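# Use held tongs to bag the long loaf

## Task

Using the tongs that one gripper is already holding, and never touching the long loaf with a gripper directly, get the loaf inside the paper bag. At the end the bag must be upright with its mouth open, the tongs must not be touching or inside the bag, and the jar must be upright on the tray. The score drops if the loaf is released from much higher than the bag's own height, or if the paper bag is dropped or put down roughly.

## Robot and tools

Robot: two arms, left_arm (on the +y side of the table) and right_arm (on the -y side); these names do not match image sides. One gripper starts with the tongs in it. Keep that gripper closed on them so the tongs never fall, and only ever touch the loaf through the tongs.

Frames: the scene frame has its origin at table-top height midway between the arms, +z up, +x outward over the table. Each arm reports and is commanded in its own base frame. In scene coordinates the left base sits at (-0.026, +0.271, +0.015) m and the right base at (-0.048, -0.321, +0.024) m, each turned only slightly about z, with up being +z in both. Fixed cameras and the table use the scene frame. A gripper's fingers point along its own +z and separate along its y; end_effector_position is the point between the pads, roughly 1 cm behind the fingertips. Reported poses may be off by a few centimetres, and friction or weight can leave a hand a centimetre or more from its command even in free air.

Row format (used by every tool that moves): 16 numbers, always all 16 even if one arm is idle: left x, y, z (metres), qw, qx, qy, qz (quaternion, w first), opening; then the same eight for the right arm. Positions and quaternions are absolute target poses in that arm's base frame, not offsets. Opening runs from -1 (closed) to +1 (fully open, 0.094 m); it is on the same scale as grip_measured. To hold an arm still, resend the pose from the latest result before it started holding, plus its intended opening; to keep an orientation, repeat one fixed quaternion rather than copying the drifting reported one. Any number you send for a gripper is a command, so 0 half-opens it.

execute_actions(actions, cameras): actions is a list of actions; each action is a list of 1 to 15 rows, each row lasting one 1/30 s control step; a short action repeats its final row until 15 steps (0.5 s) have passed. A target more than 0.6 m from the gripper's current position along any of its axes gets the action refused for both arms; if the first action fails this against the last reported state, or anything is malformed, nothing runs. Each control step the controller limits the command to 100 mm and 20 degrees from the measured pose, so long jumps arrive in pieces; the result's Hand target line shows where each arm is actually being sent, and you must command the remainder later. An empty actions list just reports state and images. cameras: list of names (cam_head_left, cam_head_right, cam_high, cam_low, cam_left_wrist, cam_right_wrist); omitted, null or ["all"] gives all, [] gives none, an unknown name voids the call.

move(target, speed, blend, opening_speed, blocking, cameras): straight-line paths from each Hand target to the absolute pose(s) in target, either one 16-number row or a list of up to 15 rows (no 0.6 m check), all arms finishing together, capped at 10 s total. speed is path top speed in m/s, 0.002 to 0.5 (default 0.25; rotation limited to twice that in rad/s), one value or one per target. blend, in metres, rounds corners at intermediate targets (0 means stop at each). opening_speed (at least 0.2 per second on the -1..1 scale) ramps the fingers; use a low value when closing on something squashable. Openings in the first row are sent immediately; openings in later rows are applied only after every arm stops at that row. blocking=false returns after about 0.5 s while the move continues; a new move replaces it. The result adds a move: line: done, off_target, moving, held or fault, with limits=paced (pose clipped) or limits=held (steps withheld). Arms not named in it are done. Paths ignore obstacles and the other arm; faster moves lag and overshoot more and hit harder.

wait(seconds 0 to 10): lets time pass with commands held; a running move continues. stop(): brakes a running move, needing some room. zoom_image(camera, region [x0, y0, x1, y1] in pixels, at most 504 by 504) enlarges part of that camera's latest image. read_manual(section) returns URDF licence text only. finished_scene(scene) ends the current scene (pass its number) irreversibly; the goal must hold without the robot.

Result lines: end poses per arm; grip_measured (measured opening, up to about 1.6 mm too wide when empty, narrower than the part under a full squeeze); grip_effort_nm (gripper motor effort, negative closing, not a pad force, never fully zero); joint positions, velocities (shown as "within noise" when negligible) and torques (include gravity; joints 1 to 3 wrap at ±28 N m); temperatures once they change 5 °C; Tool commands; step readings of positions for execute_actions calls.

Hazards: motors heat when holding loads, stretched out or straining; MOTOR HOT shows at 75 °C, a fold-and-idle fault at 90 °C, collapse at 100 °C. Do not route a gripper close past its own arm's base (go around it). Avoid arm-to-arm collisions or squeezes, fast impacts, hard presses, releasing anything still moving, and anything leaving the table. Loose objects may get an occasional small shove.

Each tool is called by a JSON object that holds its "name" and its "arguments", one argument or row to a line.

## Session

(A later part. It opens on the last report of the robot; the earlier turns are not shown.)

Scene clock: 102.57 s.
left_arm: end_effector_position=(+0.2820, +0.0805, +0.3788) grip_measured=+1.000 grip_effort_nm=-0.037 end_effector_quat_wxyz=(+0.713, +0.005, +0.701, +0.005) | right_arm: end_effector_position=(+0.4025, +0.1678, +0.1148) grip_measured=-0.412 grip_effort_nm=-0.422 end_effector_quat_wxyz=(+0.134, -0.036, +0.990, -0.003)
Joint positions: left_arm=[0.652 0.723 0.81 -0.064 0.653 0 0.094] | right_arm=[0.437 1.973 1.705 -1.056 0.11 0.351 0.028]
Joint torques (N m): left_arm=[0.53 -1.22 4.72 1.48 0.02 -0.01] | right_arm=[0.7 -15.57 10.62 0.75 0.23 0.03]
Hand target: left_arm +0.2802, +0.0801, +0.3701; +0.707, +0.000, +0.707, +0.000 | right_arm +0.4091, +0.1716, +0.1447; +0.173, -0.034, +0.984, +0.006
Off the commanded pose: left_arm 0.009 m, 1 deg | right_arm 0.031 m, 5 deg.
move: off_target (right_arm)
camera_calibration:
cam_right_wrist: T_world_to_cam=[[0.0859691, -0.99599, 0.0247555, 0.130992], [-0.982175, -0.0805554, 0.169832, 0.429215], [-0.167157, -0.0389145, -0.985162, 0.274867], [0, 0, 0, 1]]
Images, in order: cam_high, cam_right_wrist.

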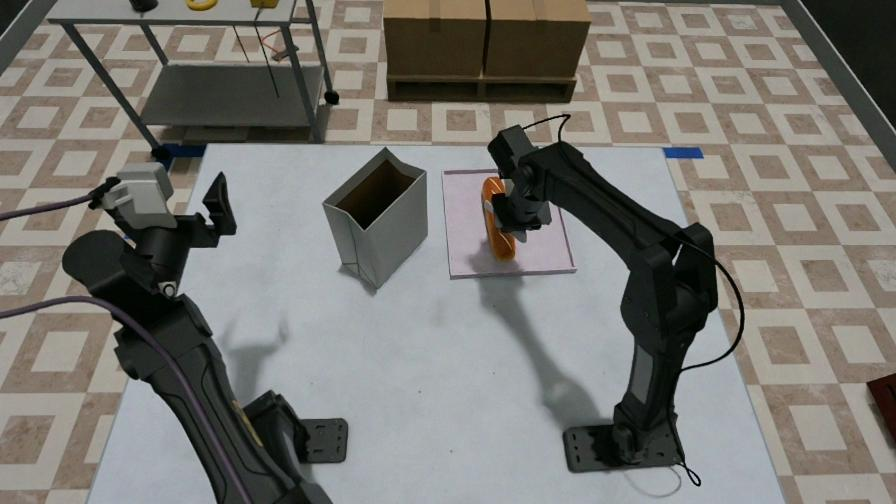

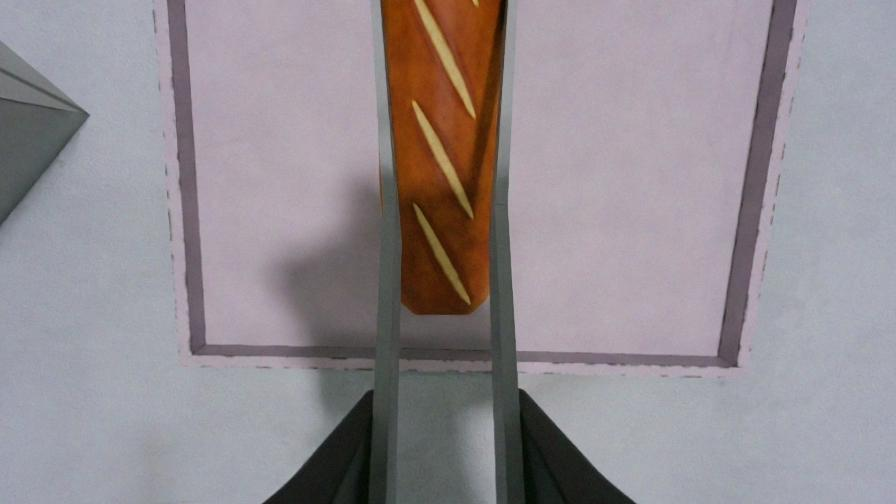

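{"name": "move", "arguments": {
  "target": [0.28,0.08,0.37,0.707,0,0.707,0,1,0.41,0.172,0.19,0.1735,-0.0344,0.9842,0.0061,-0.42],
  "speed": 0.04,
  "cameras": ["cam_right_wrist","cam_high","cam_head_left"]
}}

{"name": "zoom_image", "arguments": {
  "camera": "cam_high",
  "region": [420, 130, 600, 290]
}}

Scene clock: 114.67 s.
left_arm: end_effector_position=(+0.2820, +0.0805, +0.3788) grip_measured=+1.000 grip_effort_nm=-0.037 end_effector_quat_wxyz=(+0.713, +0.005, +0.701, +0.005) | right_arm: end_effector_position=(+0.4059, +0.1693, +0.1734) grip_measured=-0.412 grip_effort_nm=-0.408 end_effector_quat_wxyz=(+0.151, -0.035, +0.988, +0.004)
Joint positions: left_arm=[0.652 0.723 0.81 -0.064 0.653 0 0.094] | right_arm=[0.437 1.973 1.93 -1.246 0.11 0.351 0.028]
Joint torques (N m): left_arm=[0.47 -1.31 4.7 1.56 0.05 0.04] | right_arm=[0.7 -12.51 10.41 0.76 0.24 0.03]
Hand target: left_arm +0.2802, +0.0801, +0.3701; +0.707, +0.000, +0.707, +0.000 | right_arm +0.4096, +0.1718, +0.1900; +0.174, -0.034, +0.984, +0.006
Off the commanded pose: left_arm 0.009 m, 1 deg | right_arm 0.017 m, 3 deg.
move: off_target (right_arm)
camera_calibration:
cam_right_wrist: T_world_to_cam=[[0.0853698, -0.99627, 0.0125366, 0.133214], [-0.987105, -0.082861, 0.136958, 0.430743], [-0.135408, -0.0240669, -0.990498, 0.318781], [0, 0, 0, 1]]
Images, in order: cam_head_left, cam_high, cam_right_wrist.

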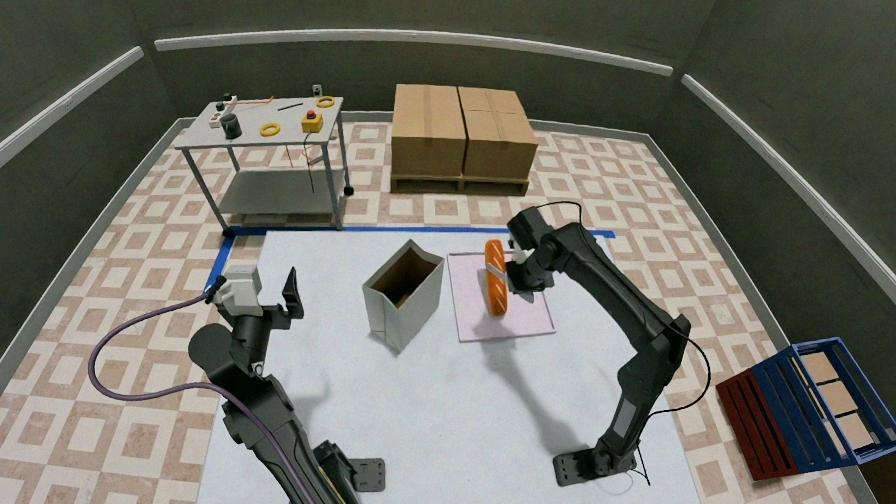

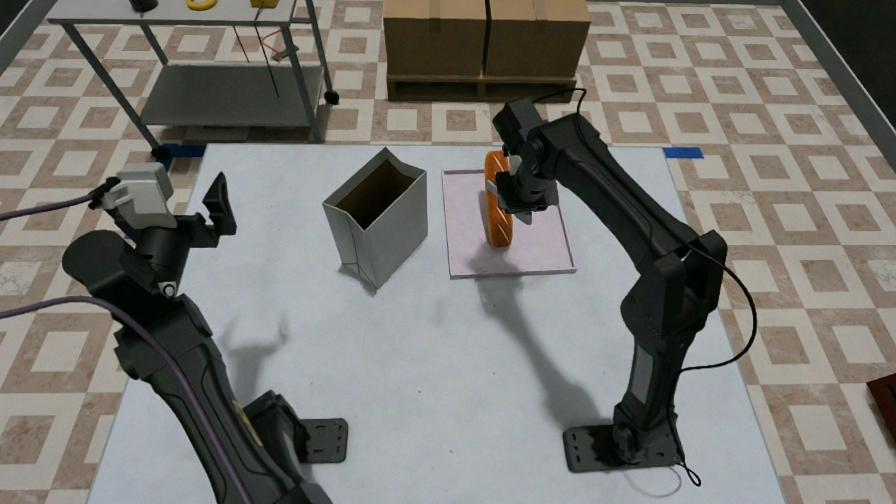

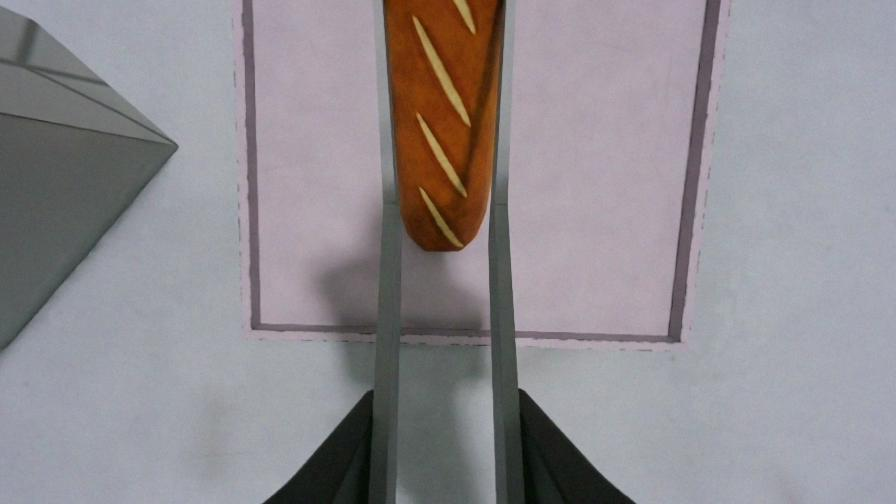

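Scaled by 2.800.

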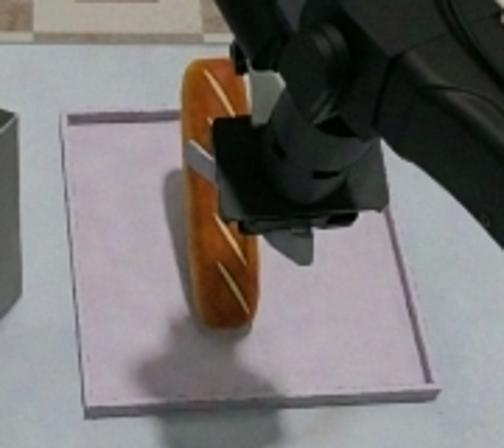

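{"name": "move", "arguments": {
  "target": [
    [0.28,0.08,0.37,0.707,0,0.707,0,1,0.37,0.14,0.28,0.3412,-0.0656,0.9374,0.0239,-0.42],
    [0.28,0.08,0.37,0.707,0,0.707,0,1,0.35,0.13,0.41,0.6054,-0.0829,0.7890,0.0636,-0.42]
  ],
  "speed": 0.1,
  "blend": 0.03,
  "cameras": ["cam_right_wrist","cam_high","cam_head_left","cam_low"]
}}

Scene clock: 131.83 s.
left_arm: end_effector_position=(+0.2820, +0.0805, +0.3788) grip_measured=+1.000 grip_effort_nm=-0.032 end_effector_quat_wxyz=(+0.713, +0.005, +0.701, +0.005) | right_arm: end_effector_position=(+0.3541, +0.1316, +0.4015) grip_measured=-0.415 grip_effort_nm=-0.232 end_effector_quat_wxyz=(+0.591, -0.085, +0.800, +0.063)
Joint positions: left_arm=[0.652 0.723 0.81 -0.064 0.653 0 0.094] | right_arm=[0.466 1.174 1.399 -0.532 0.242 0.077 0.027]
Joint torques (N m): left_arm=[0.38 -1.2 4.78 1.49 0.05 0.02] | right_arm=[0.65 -5.45 6.78 2.1 0.19 -0.06]
Hand target: left_arm +0.2802, +0.0801, +0.3701; +0.707, +0.000, +0.707, +0.000 | right_arm +0.3500, +0.1299, +0.4099; +0.605, -0.083, +0.789, +0.064
Off the commanded pose: left_arm 0.009 m, 1 deg | right_arm 0.010 m, 2 deg.
move: done
camera_calibration:
cam_right_wrist: T_world_to_cam=[[0.212375, -0.977041, 0.0169943, 0.0479606], [-0.654943, -0.155226, -0.739564, 0.589075], [0.725222, 0.145934, -0.672872, 0.0820939], [0, 0, 0, 1]]
Images, in order: cam_head_left, cam_high, cam_low, cam_right_wrist.

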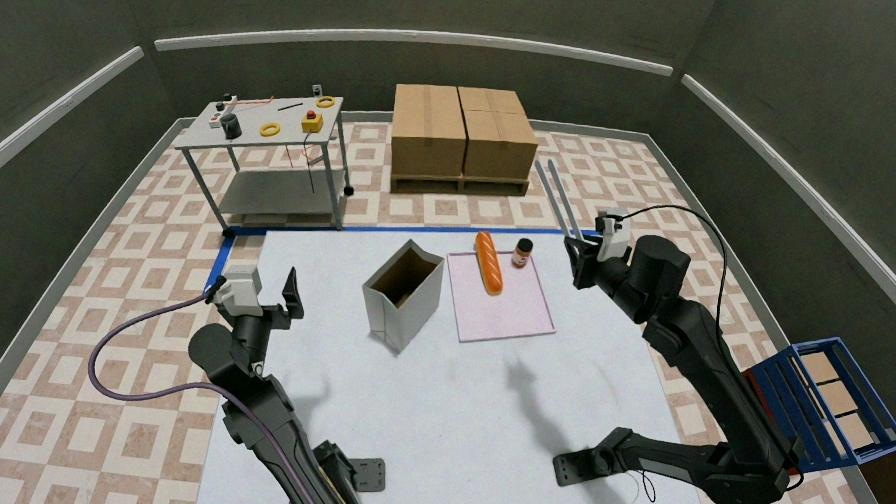

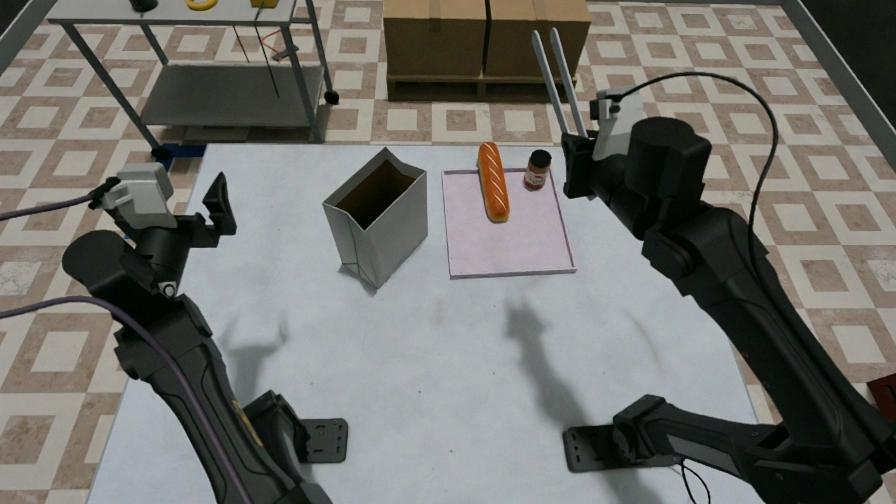

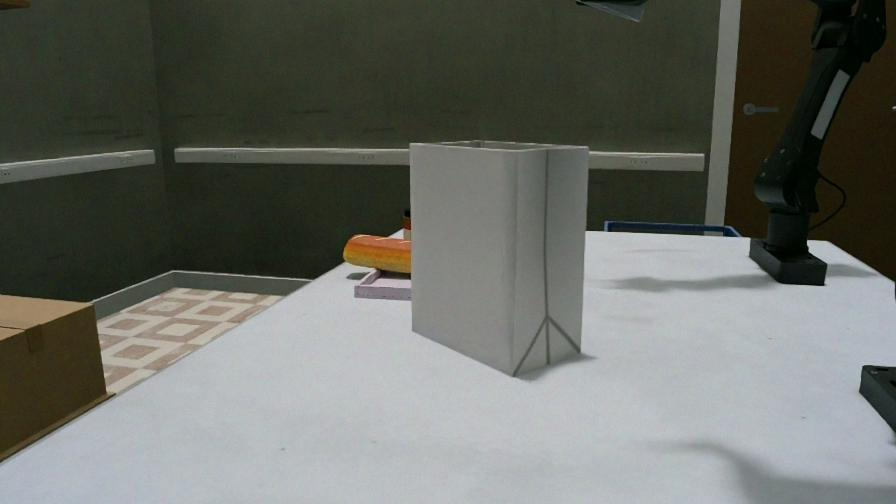

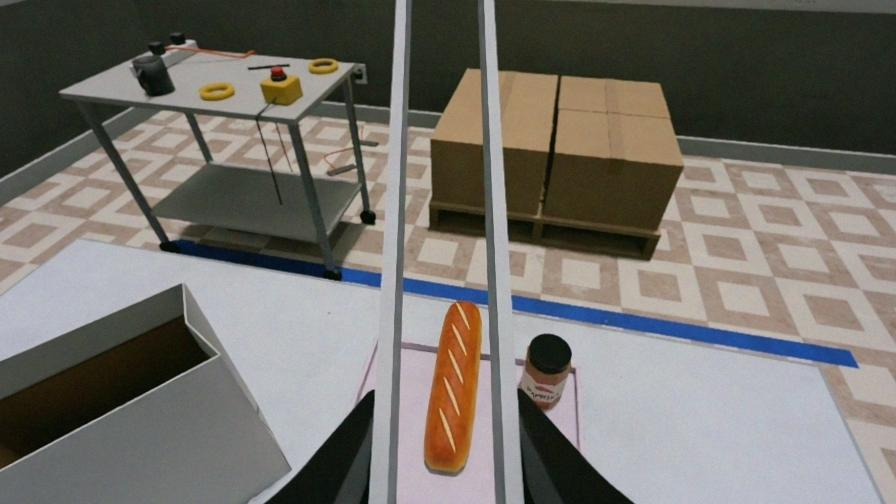

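{"name": "zoom_image", "arguments": {
  "camera": "cam_high",
  "region": [420, 110, 600, 290]
}}

{"name": "zoom_image", "arguments": {
  "camera": "cam_low",
  "region": [320, 190, 440, 310]
}}

{"name": "zoom_image", "arguments": {
  "camera": "cam_right_wrist",
  "region": [330, 260, 650, 504]
}}

Scaled by 2.800.

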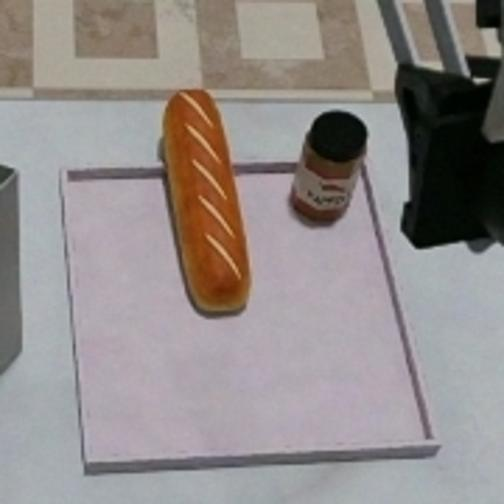

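Scaled by 4.200.

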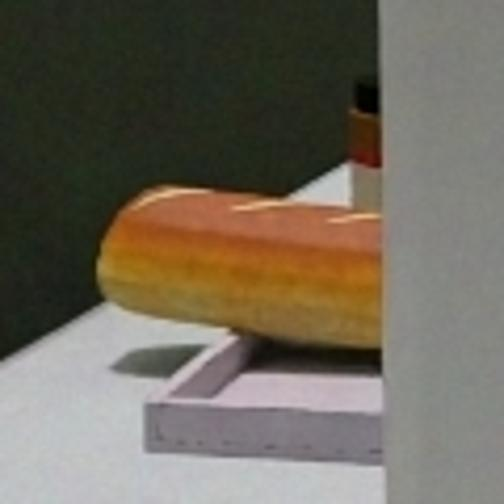

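Scaled by 1.575.

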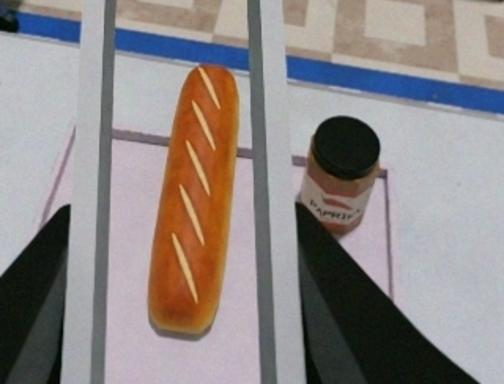

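{"name": "move", "arguments": {
  "target": [0.28,0.08,0.37,0.707,0,0.707,0,1,0.388,0.158,0.18,0.2163,-0.0341,0.9757,0.0076,-0.10],
  "speed": 0.15,
  "opening_speed": 0.3,
  "cameras": ["cam_right_wrist","cam_high","cam_head_left"]
}}

{"name": "zoom_image", "arguments": {
  "camera": "cam_high",
  "region": [420, 110, 600, 290]
}}

Scene clock: 180.93 s.
left_arm: end_effector_position=(+0.2820, +0.0805, +0.3788) grip_measured=+1.000 grip_effort_nm=-0.037 end_effector_quat_wxyz=(+0.713, +0.005, +0.701, +0.005) | right_arm: end_effector_position=(+0.3814, +0.1578, +0.1764) grip_measured=-0.102 grip_effort_nm=0.125 end_effector_quat_wxyz=(+0.213, -0.041, +0.976, +0.005)
Joint positions: left_arm=[0.652 0.723 0.81 -0.064 0.653 0 0.094] | right_arm=[0.459 1.743 1.599 -1.028 0.161 0.342 0.042]
Joint torques (N m): left_arm=[0.65 -1.24 4.6 1.52 0.1 -0.01] | right_arm=[-0.84 -7.6 10.65 0.93 0.1 0.06]
Hand target: left_arm +0.2802, +0.0801, +0.3701; +0.707, +0.000, +0.707, +0.000 | right_arm +0.3879, +0.1580, +0.1799; +0.217, -0.034, +0.976, +0.008
Off the commanded pose: left_arm 0.009 m, 1 deg | right_arm 0.008 m, 1 deg.
move: done
camera_calibration:
cam_right_wrist: T_world_to_cam=[[0.0957444, -0.995211, 0.0197158, 0.118394], [-0.995365, -0.0955429, 0.0109189, 0.43259], [-0.00898293, -0.0206699, -0.999746, 0.270959], [0, 0, 0, 1]]
Images, in order: cam_head_left, cam_high, cam_right_wrist.

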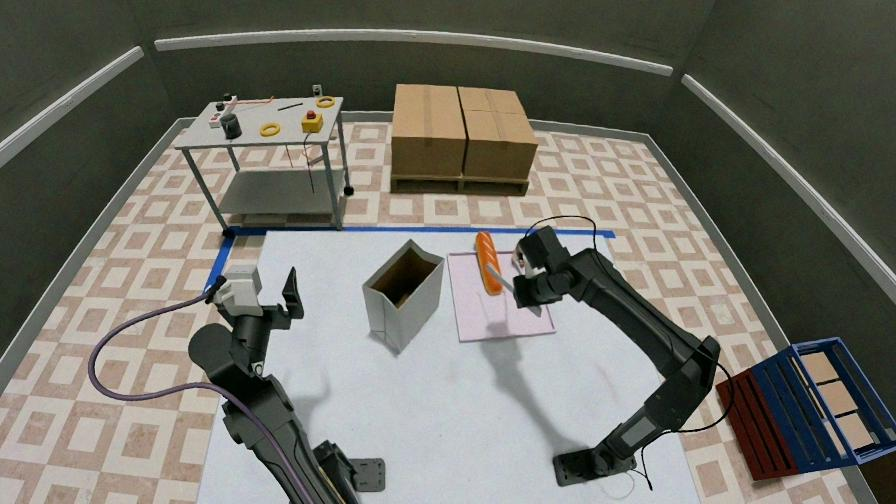

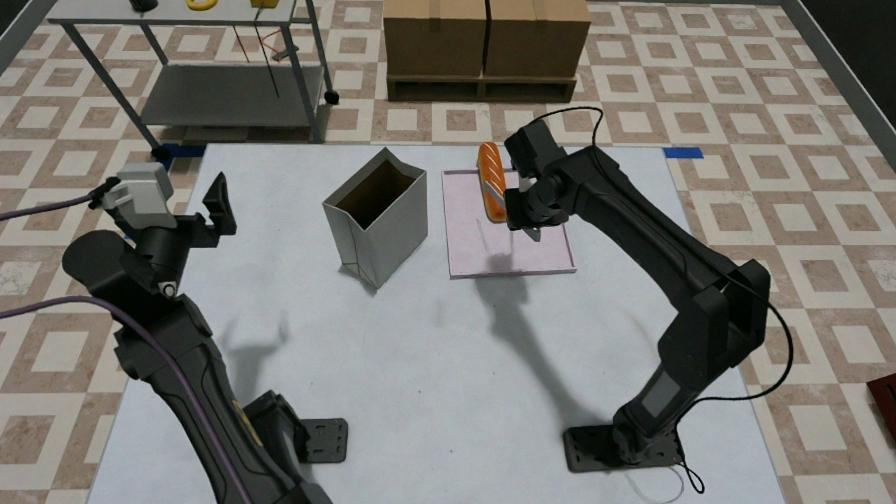

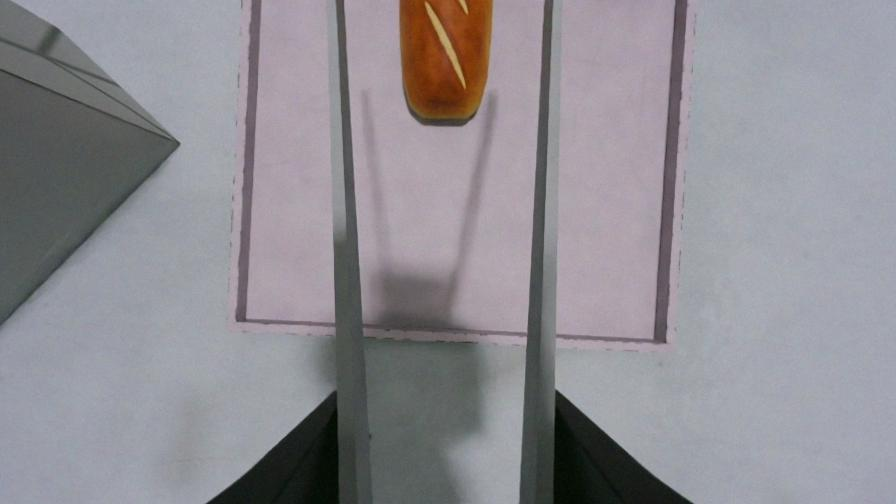

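Scaled by 2.800.

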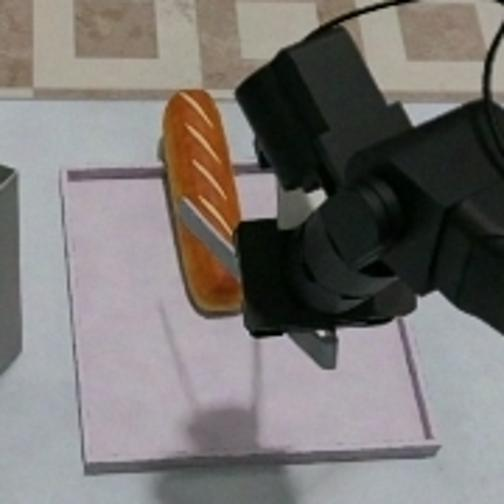

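{"name": "move", "arguments": {
  "target": [0.28,0.08,0.37,0.707,0,0.707,0,1,0.392,0.159,0.105,0.2163,-0.0341,0.9757,0.0076,-0.10],
  "speed": 0.06,
  "cameras": ["cam_right_wrist","cam_high","cam_head_left"]
}}

{"name": "zoom_image", "arguments": {
  "camera": "cam_high",
  "region": [420, 110, 600, 290]
}}

Scene clock: 220.80 s.
left_arm: end_effector_position=(+0.2820, +0.0805, +0.3788) grip_measured=+1.000 grip_effort_nm=-0.037 end_effector_quat_wxyz=(+0.713, +0.005, +0.701, +0.005) | right_arm: end_effector_position=(+0.3893, +0.1620, +0.1148) grip_measured=-0.102 grip_effort_nm=0.134 end_effector_quat_wxyz=(+0.222, -0.040, +0.974, +0.009)
Joint positions: left_arm=[0.652 0.723 0.81 -0.064 0.653 0 0.094] | right_arm=[0.459 1.765 1.374 -0.759 0.16 0.343 0.042]
Joint torques (N m): left_arm=[0.62 -1.17 4.42 1.52 0.06 0.04] | right_arm=[-1.06 -7.68 6.83 1.18 0.07 0.03]
Heat: left arm: 36 °C; right arm: 41 °C.
Hand target: left_arm +0.2802, +0.0801, +0.3701; +0.707, +0.000, +0.707, +0.000 | right_arm +0.3917, +0.1589, +0.1052; +0.216, -0.034, +0.976, +0.008
Off the commanded pose: left_arm 0.009 m, 1 deg | right_arm 0.011 m, 1 deg.
move: off_target (right_arm)
camera_calibration:
cam_right_wrist: T_world_to_cam=[[0.0953903, -0.995382, 0.0107613, 0.124221], [-0.995401, -0.0954769, -0.0078439, 0.443661], [0.00883513, -0.00996358, -0.999911, 0.200901], [0, 0, 0, 1]]
Images, in order: cam_head_left, cam_high, cam_right_wrist.

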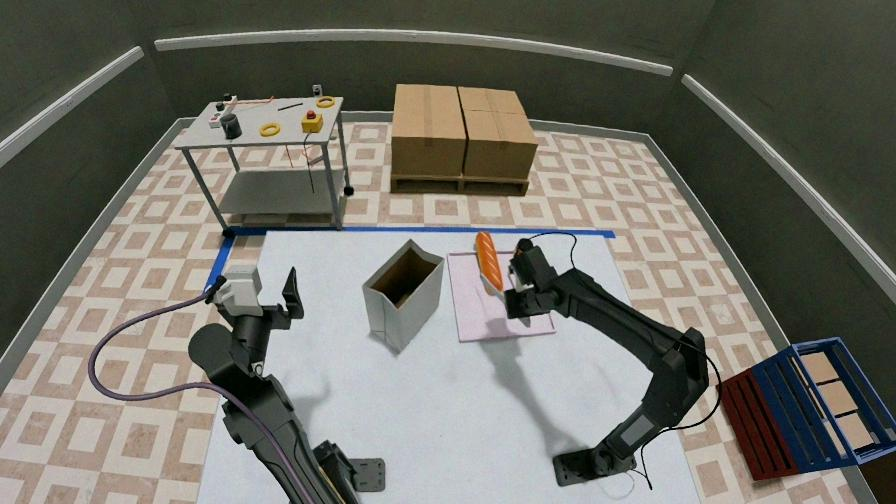

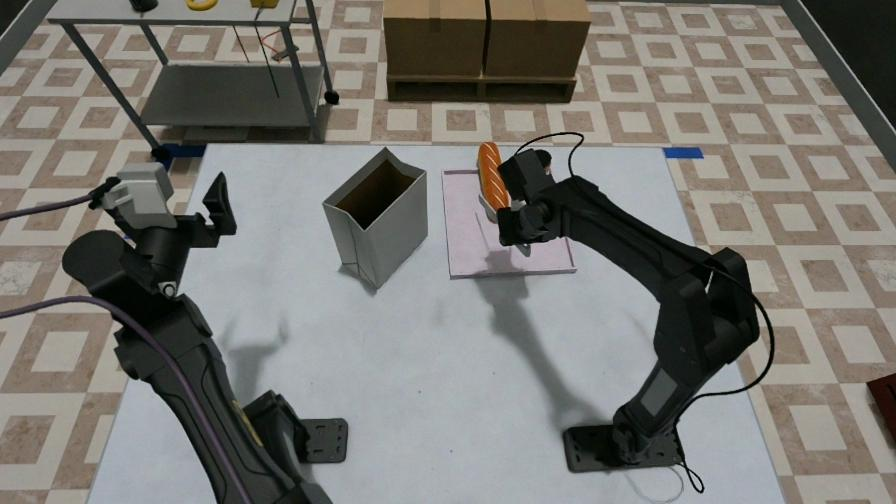

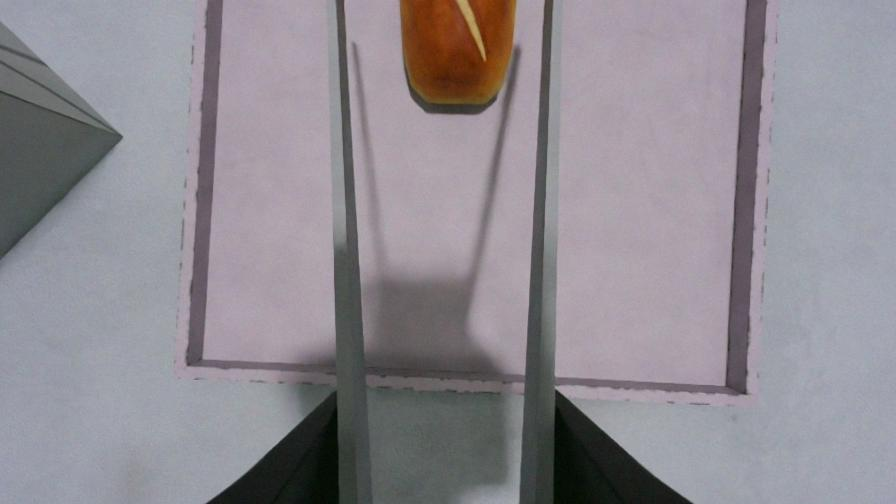

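Scaled by 2.800.

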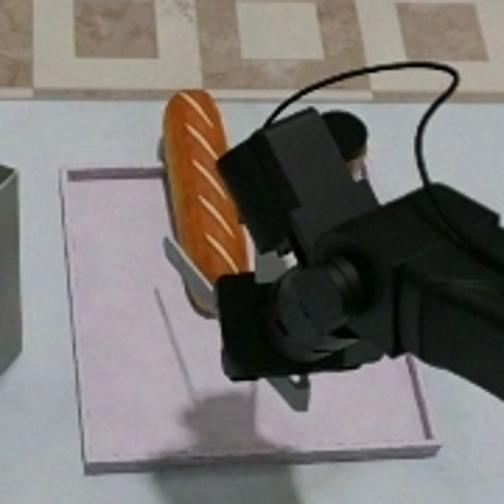

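{"name": "move", "arguments": {
  "target": [0.28,0.08,0.37,0.707,0,0.707,0,1,0.396,0.154,0.082,0.2163,-0.0341,0.9757,0.0076,-0.10],
  "speed": 0.05,
  "cameras": ["cam_right_wrist","cam_high","cam_head_left"]
}}

{"name": "zoom_image", "arguments": {
  "camera": "cam_high",
  "region": [420, 110, 600, 290]
}}

Scene clock: 229.73 s.
left_arm: end_effector_position=(+0.2820, +0.0805, +0.3788) grip_measured=+1.000 grip_effort_nm=-0.042 end_effector_quat_wxyz=(+0.713, +0.005, +0.701, +0.005) | right_arm: end_effector_position=(+0.3944, +0.1562, +0.0923) grip_measured=-0.102 grip_effort_nm=0.129 end_effector_quat_wxyz=(+0.222, -0.034, +0.974, +0.010)
Joint positions: left_arm=[0.652 0.723 0.81 -0.064 0.653 0 0.094] | right_arm=[0.439 1.789 1.311 -0.669 0.153 0.336 0.042]
Joint torques (N m): left_arm=[0.61 -1.07 4.56 1.44 0.06 0] | right_arm=[-0.81 -7.75 6.69 1.22 0.07 -0.09]
Hand target: left_arm +0.2802, +0.0801, +0.3701; +0.707, +0.000, +0.707, +0.000 | right_arm +0.3956, +0.1539, +0.0821; +0.216, -0.034, +0.976, +0.008
Off the commanded pose: left_arm 0.009 m, 1 deg | right_arm 0.011 m, 1 deg.
move: off_target (right_arm)
camera_calibration:
cam_right_wrist: T_world_to_cam=[[0.0843975, -0.996406, 0.0071567, 0.123083], [-0.996387, -0.0844601, -0.00895272, 0.446779], [0.009525, -0.00637525, -0.999934, 0.177469], [0, 0, 0, 1]]
Images, in order: cam_head_left, cam_high, cam_right_wrist.

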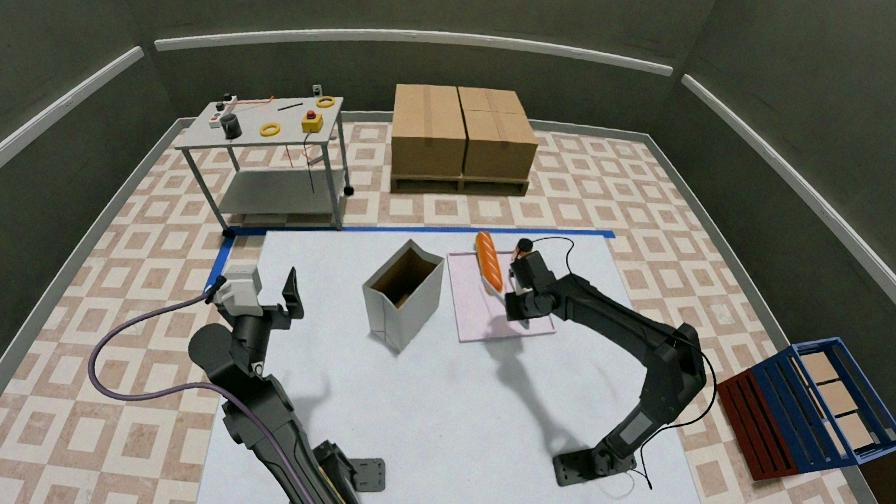

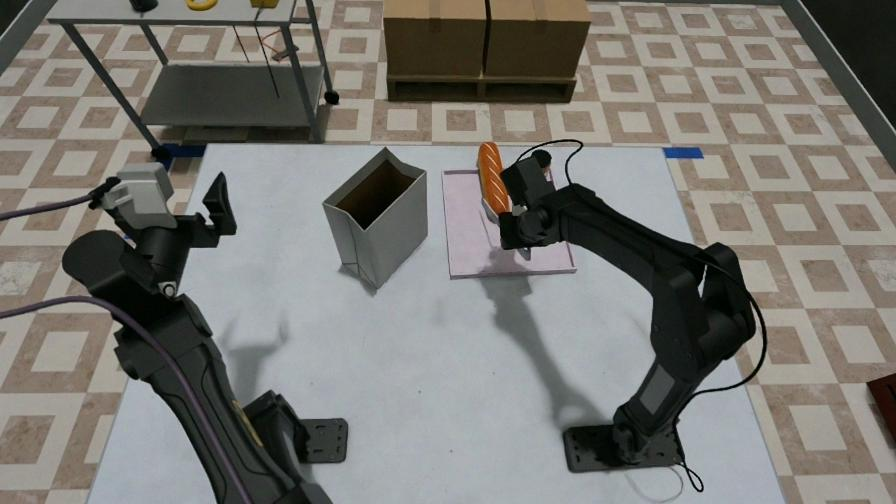

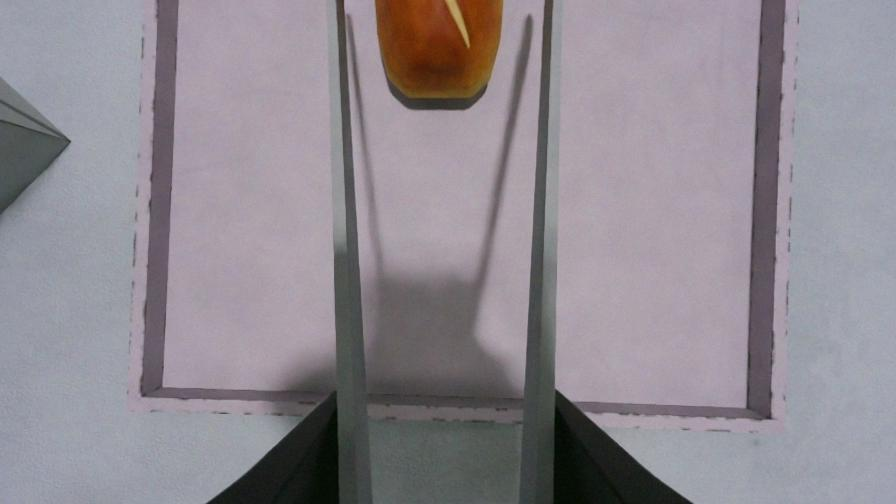

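Scaled by 2.800.

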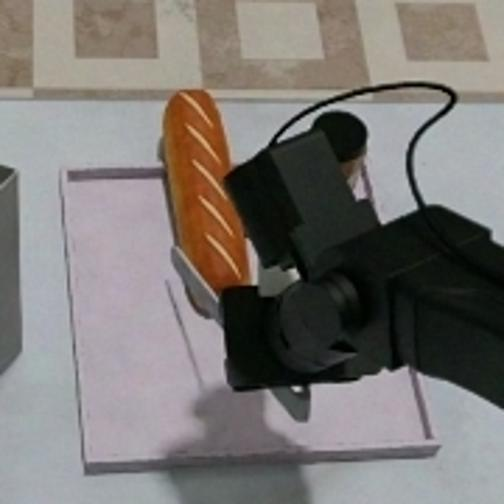

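{"name": "move", "arguments": {
  "target": [0.28,0.08,0.37,0.707,0,0.707,0,1,0.398,0.156,0.066,0.2163,-0.0341,0.9757,0.0076,-0.10],
  "speed": 0.04,
  "cameras": ["cam_right_wrist","cam_high"]
}}

{"name": "zoom_image", "arguments": {
  "camera": "cam_high",
  "region": [420, 110, 600, 290]
}}

Scene clock: 239.47 s.
left_arm: end_effector_position=(+0.2820, +0.0805, +0.3788) grip_measured=+1.000 grip_effort_nm=-0.037 end_effector_quat_wxyz=(+0.713, +0.005, +0.701, +0.005) | right_arm: end_effector_position=(+0.3972, +0.1577, +0.0767) grip_measured=-0.102 grip_effort_nm=0.120 end_effector_quat_wxyz=(+0.223, -0.034, +0.974, +0.010)
Joint positions: left_arm=[0.652 0.723 0.81 -0.064 0.653 0 0.094] | right_arm=[0.439 1.815 1.28 -0.611 0.153 0.336 0.042]
Joint torques (N m): left_arm=[0.32 -1.29 4.48 1.49 0.06 0.06] | right_arm=[-0.54 -7.87 6.6 1.18 0.08 -0.04]
Hand target: left_arm +0.2802, +0.0801, +0.3701; +0.707, +0.000, +0.707, +0.000 | right_arm +0.3976, +0.1559, +0.0661; +0.216, -0.034, +0.976, +0.008
Off the commanded pose: left_arm 0.009 m, 1 deg | right_arm 0.011 m, 1 deg.
move: off_target (right_arm)
camera_calibration:
cam_right_wrist: T_world_to_cam=[[0.0848924, -0.996367, 0.00673156, 0.124201], [-0.996339, -0.0849545, -0.00954699, 0.449731], [0.0100842, -0.00589645, -0.999932, 0.161592], [0, 0, 0, 1]]
Images, in order: cam_high, cam_right_wrist.

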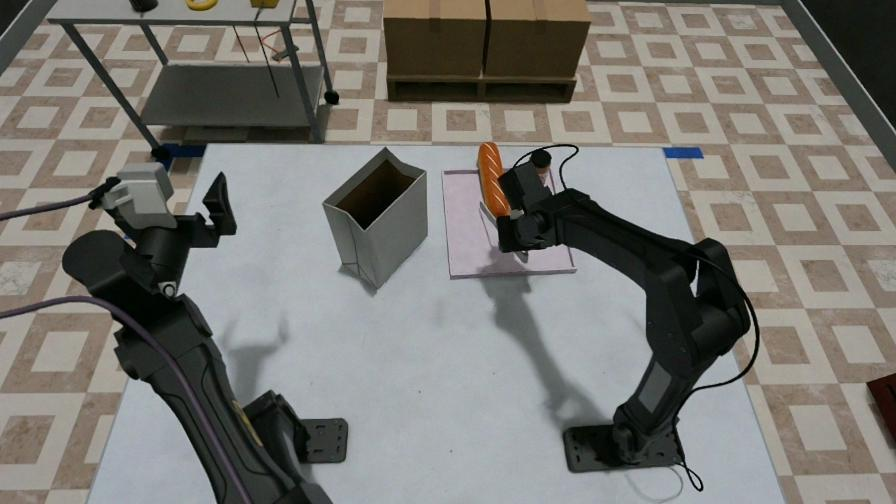

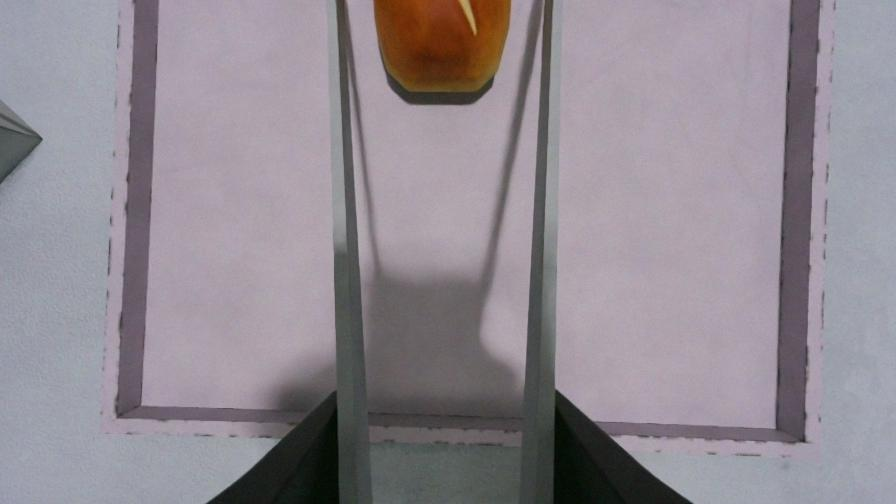

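Scaled by 2.800.

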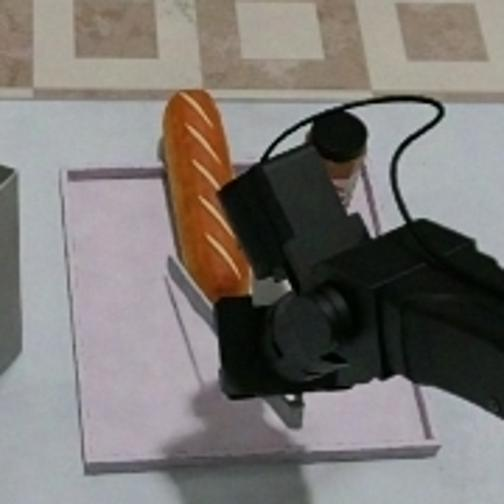

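{"name": "move", "arguments": {
  "target": [0.28,0.08,0.37,0.707,0,0.707,0,1,0.398,0.156,0.066,0.2163,-0.0341,0.9757,0.0076,-0.48],
  "opening_speed": 0.2,
  "cameras": ["cam_right_wrist","cam_high"]
}}

{"name": "zoom_image", "arguments": {
  "camera": "cam_high",
  "region": [420, 110, 600, 290]
}}

Scene clock: 246.47 s.
left_arm: end_effector_position=(+0.2820, +0.0805, +0.3788) grip_measured=+1.000 grip_effort_nm=-0.037 end_effector_quat_wxyz=(+0.713, +0.005, +0.701, +0.005) | right_arm: end_effector_position=(+0.3976, +0.1580, +0.0769) grip_measured=-0.479 grip_effort_nm=-0.388 end_effector_quat_wxyz=(+0.223, -0.034, +0.974, +0.011)
Joint positions: left_arm=[0.652 0.723 0.81 -0.064 0.653 0 0.094] | right_arm=[0.439 1.815 1.28 -0.609 0.152 0.336 0.024]
Joint velocities: left_arm=[within noise] | right_arm=[-0.002 0.002 -0.012 0.037 -0.022 0.022 0.007]
Joint torques (N m): left_arm=[0.38 -1.28 4.64 1.45 0.06 0] | right_arm=[-0.54 -7.87 6.6 1.19 0.1 -0.04]
Hand target: left_arm +0.2802, +0.0801, +0.3701; +0.707, +0.000, +0.707, +0.000 | right_arm +0.3977, +0.1559, +0.0661; +0.216, -0.034, +0.976, +0.008
Off the commanded pose: left_arm 0.009 m, 1 deg | right_arm 0.011 m, 1 deg.
move: off_target (right_arm)
camera_calibration:
cam_right_wrist: T_world_to_cam=[[0.0851973, -0.996349, 0.00541877, 0.124455], [-0.996298, -0.0852532, -0.0110954, 0.450245], [0.0115169, -0.00445341, -0.999924, 0.160967], [0, 0, 0, 1]]
Images, in order: cam_high, cam_right_wrist.

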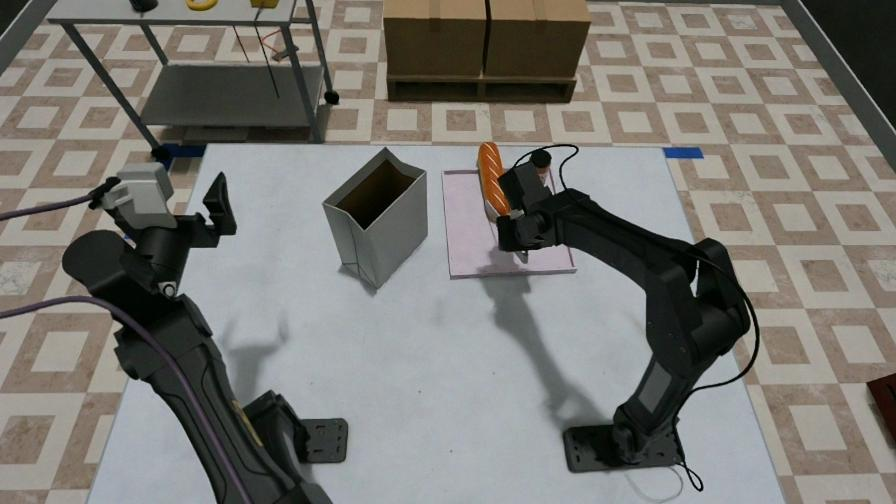

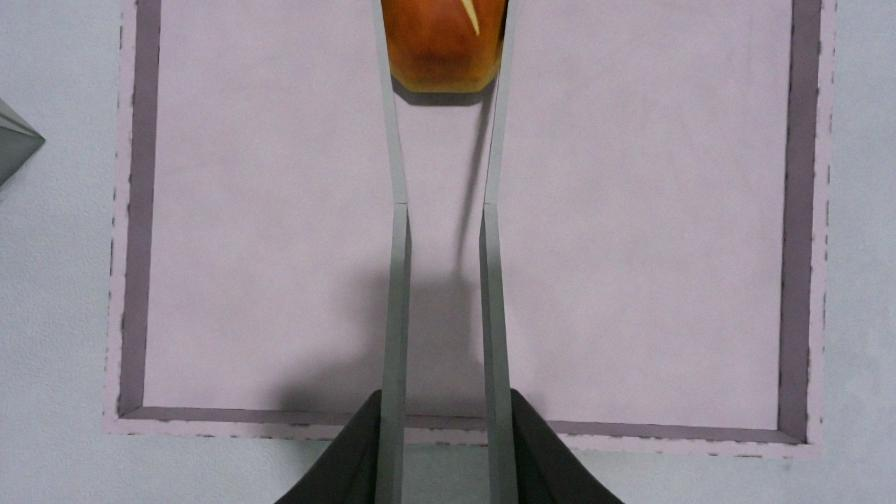

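Scaled by 2.800.

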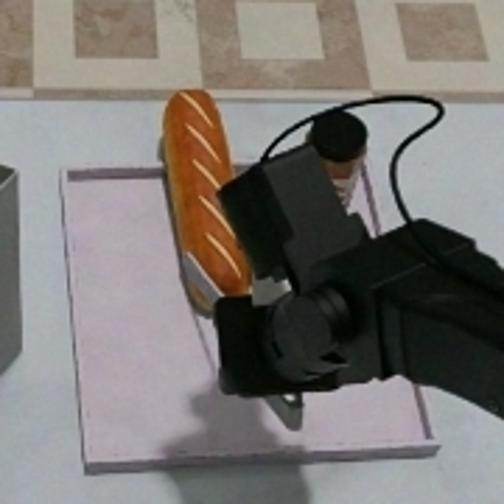

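{"name": "move", "arguments": {
  "target": [0.28,0.08,0.37,0.707,0,0.707,0,1,0.308,0.150,0.070,0.2163,-0.0341,0.9757,0.0076,-0.50],
  "speed": 0.05,
  "opening_speed": 0.2,
  "cameras": ["cam_right_wrist","cam_high","cam_low"]
}}

Scene clock: 263.57 s.
left_arm: end_effector_position=(+0.2820, +0.0805, +0.3788) grip_measured=+1.000 grip_effort_nm=-0.042 end_effector_quat_wxyz=(+0.713, +0.005, +0.701, +0.005) | right_arm: end_effector_position=(+0.3162, +0.1546, +0.0675) grip_measured=-0.499 grip_effort_nm=-0.759 end_effector_quat_wxyz=(+0.218, -0.035, +0.975, +0.015)
Joint positions: left_arm=[0.652 0.723 0.81 -0.064 0.653 0 0.094] | right_arm=[0.544 1.565 0.963 -0.565 0.182 0.435 0.024]
Joint velocities: left_arm=[within noise] | right_arm=[-0.002 -0.007 0.002 -0.051 0.037 -0.007 -0.004]
Joint torques (N m): left_arm=[0.64 -1.21 4.56 1.51 0.08 0] | right_arm=[0.75 -9.72 6.01 0.78 0.28 0.1]
Hand target: left_arm +0.2802, +0.0801, +0.3701; +0.707, +0.000, +0.707, +0.000 | right_arm +0.3084, +0.1501, +0.0697; +0.216, -0.034, +0.976, +0.008
Off the commanded pose: left_arm 0.009 m, 1 deg | right_arm 0.010 m, 1 deg.
move: done
camera_calibration:
cam_right_wrist: T_world_to_cam=[[0.0884556, -0.996076, -0.00296559, 0.12762], [-0.99608, -0.0884543, -0.000572534, 0.368475], [0.000307968, 0.0030046, -0.999995, 0.154851], [0, 0, 0, 1]]
Images, in order: cam_high, cam_low, cam_right_wrist.

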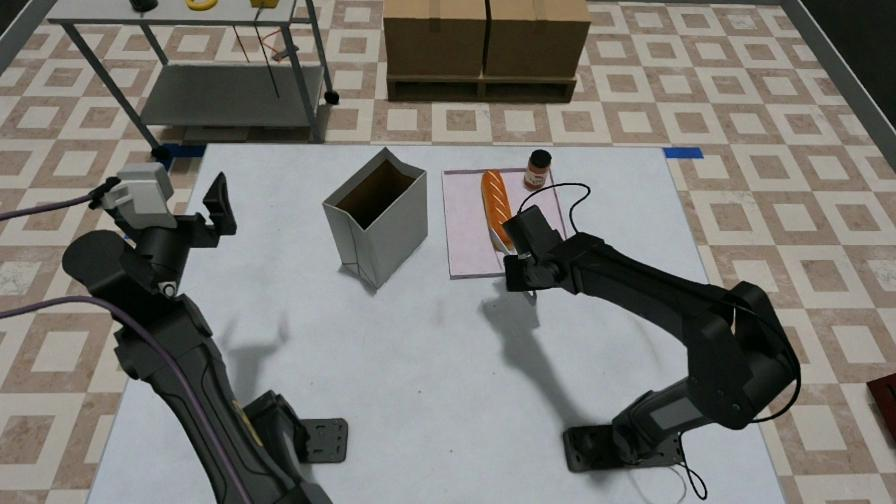

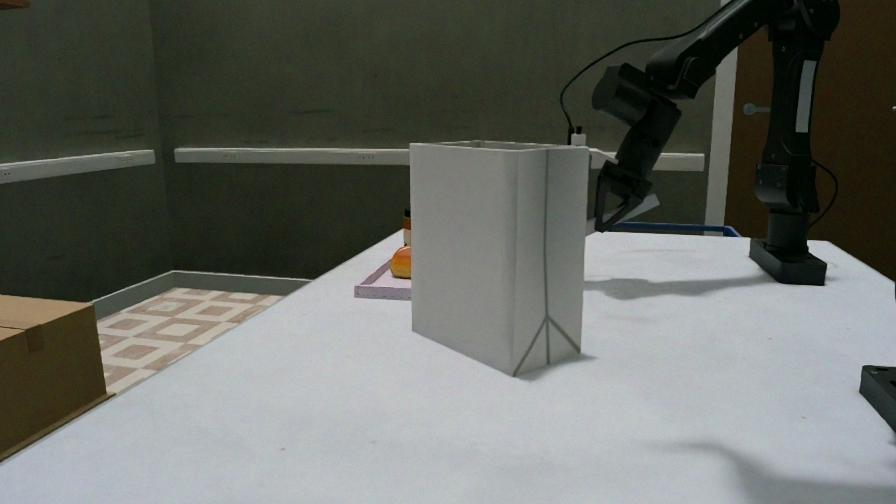

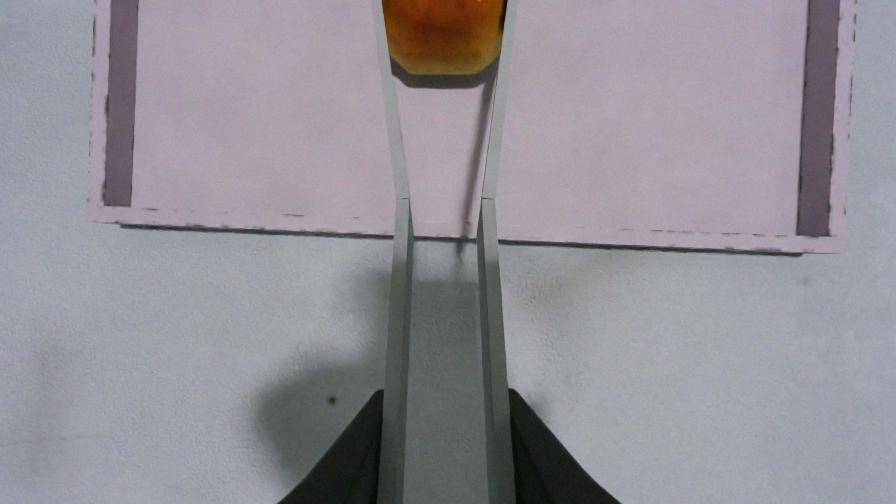

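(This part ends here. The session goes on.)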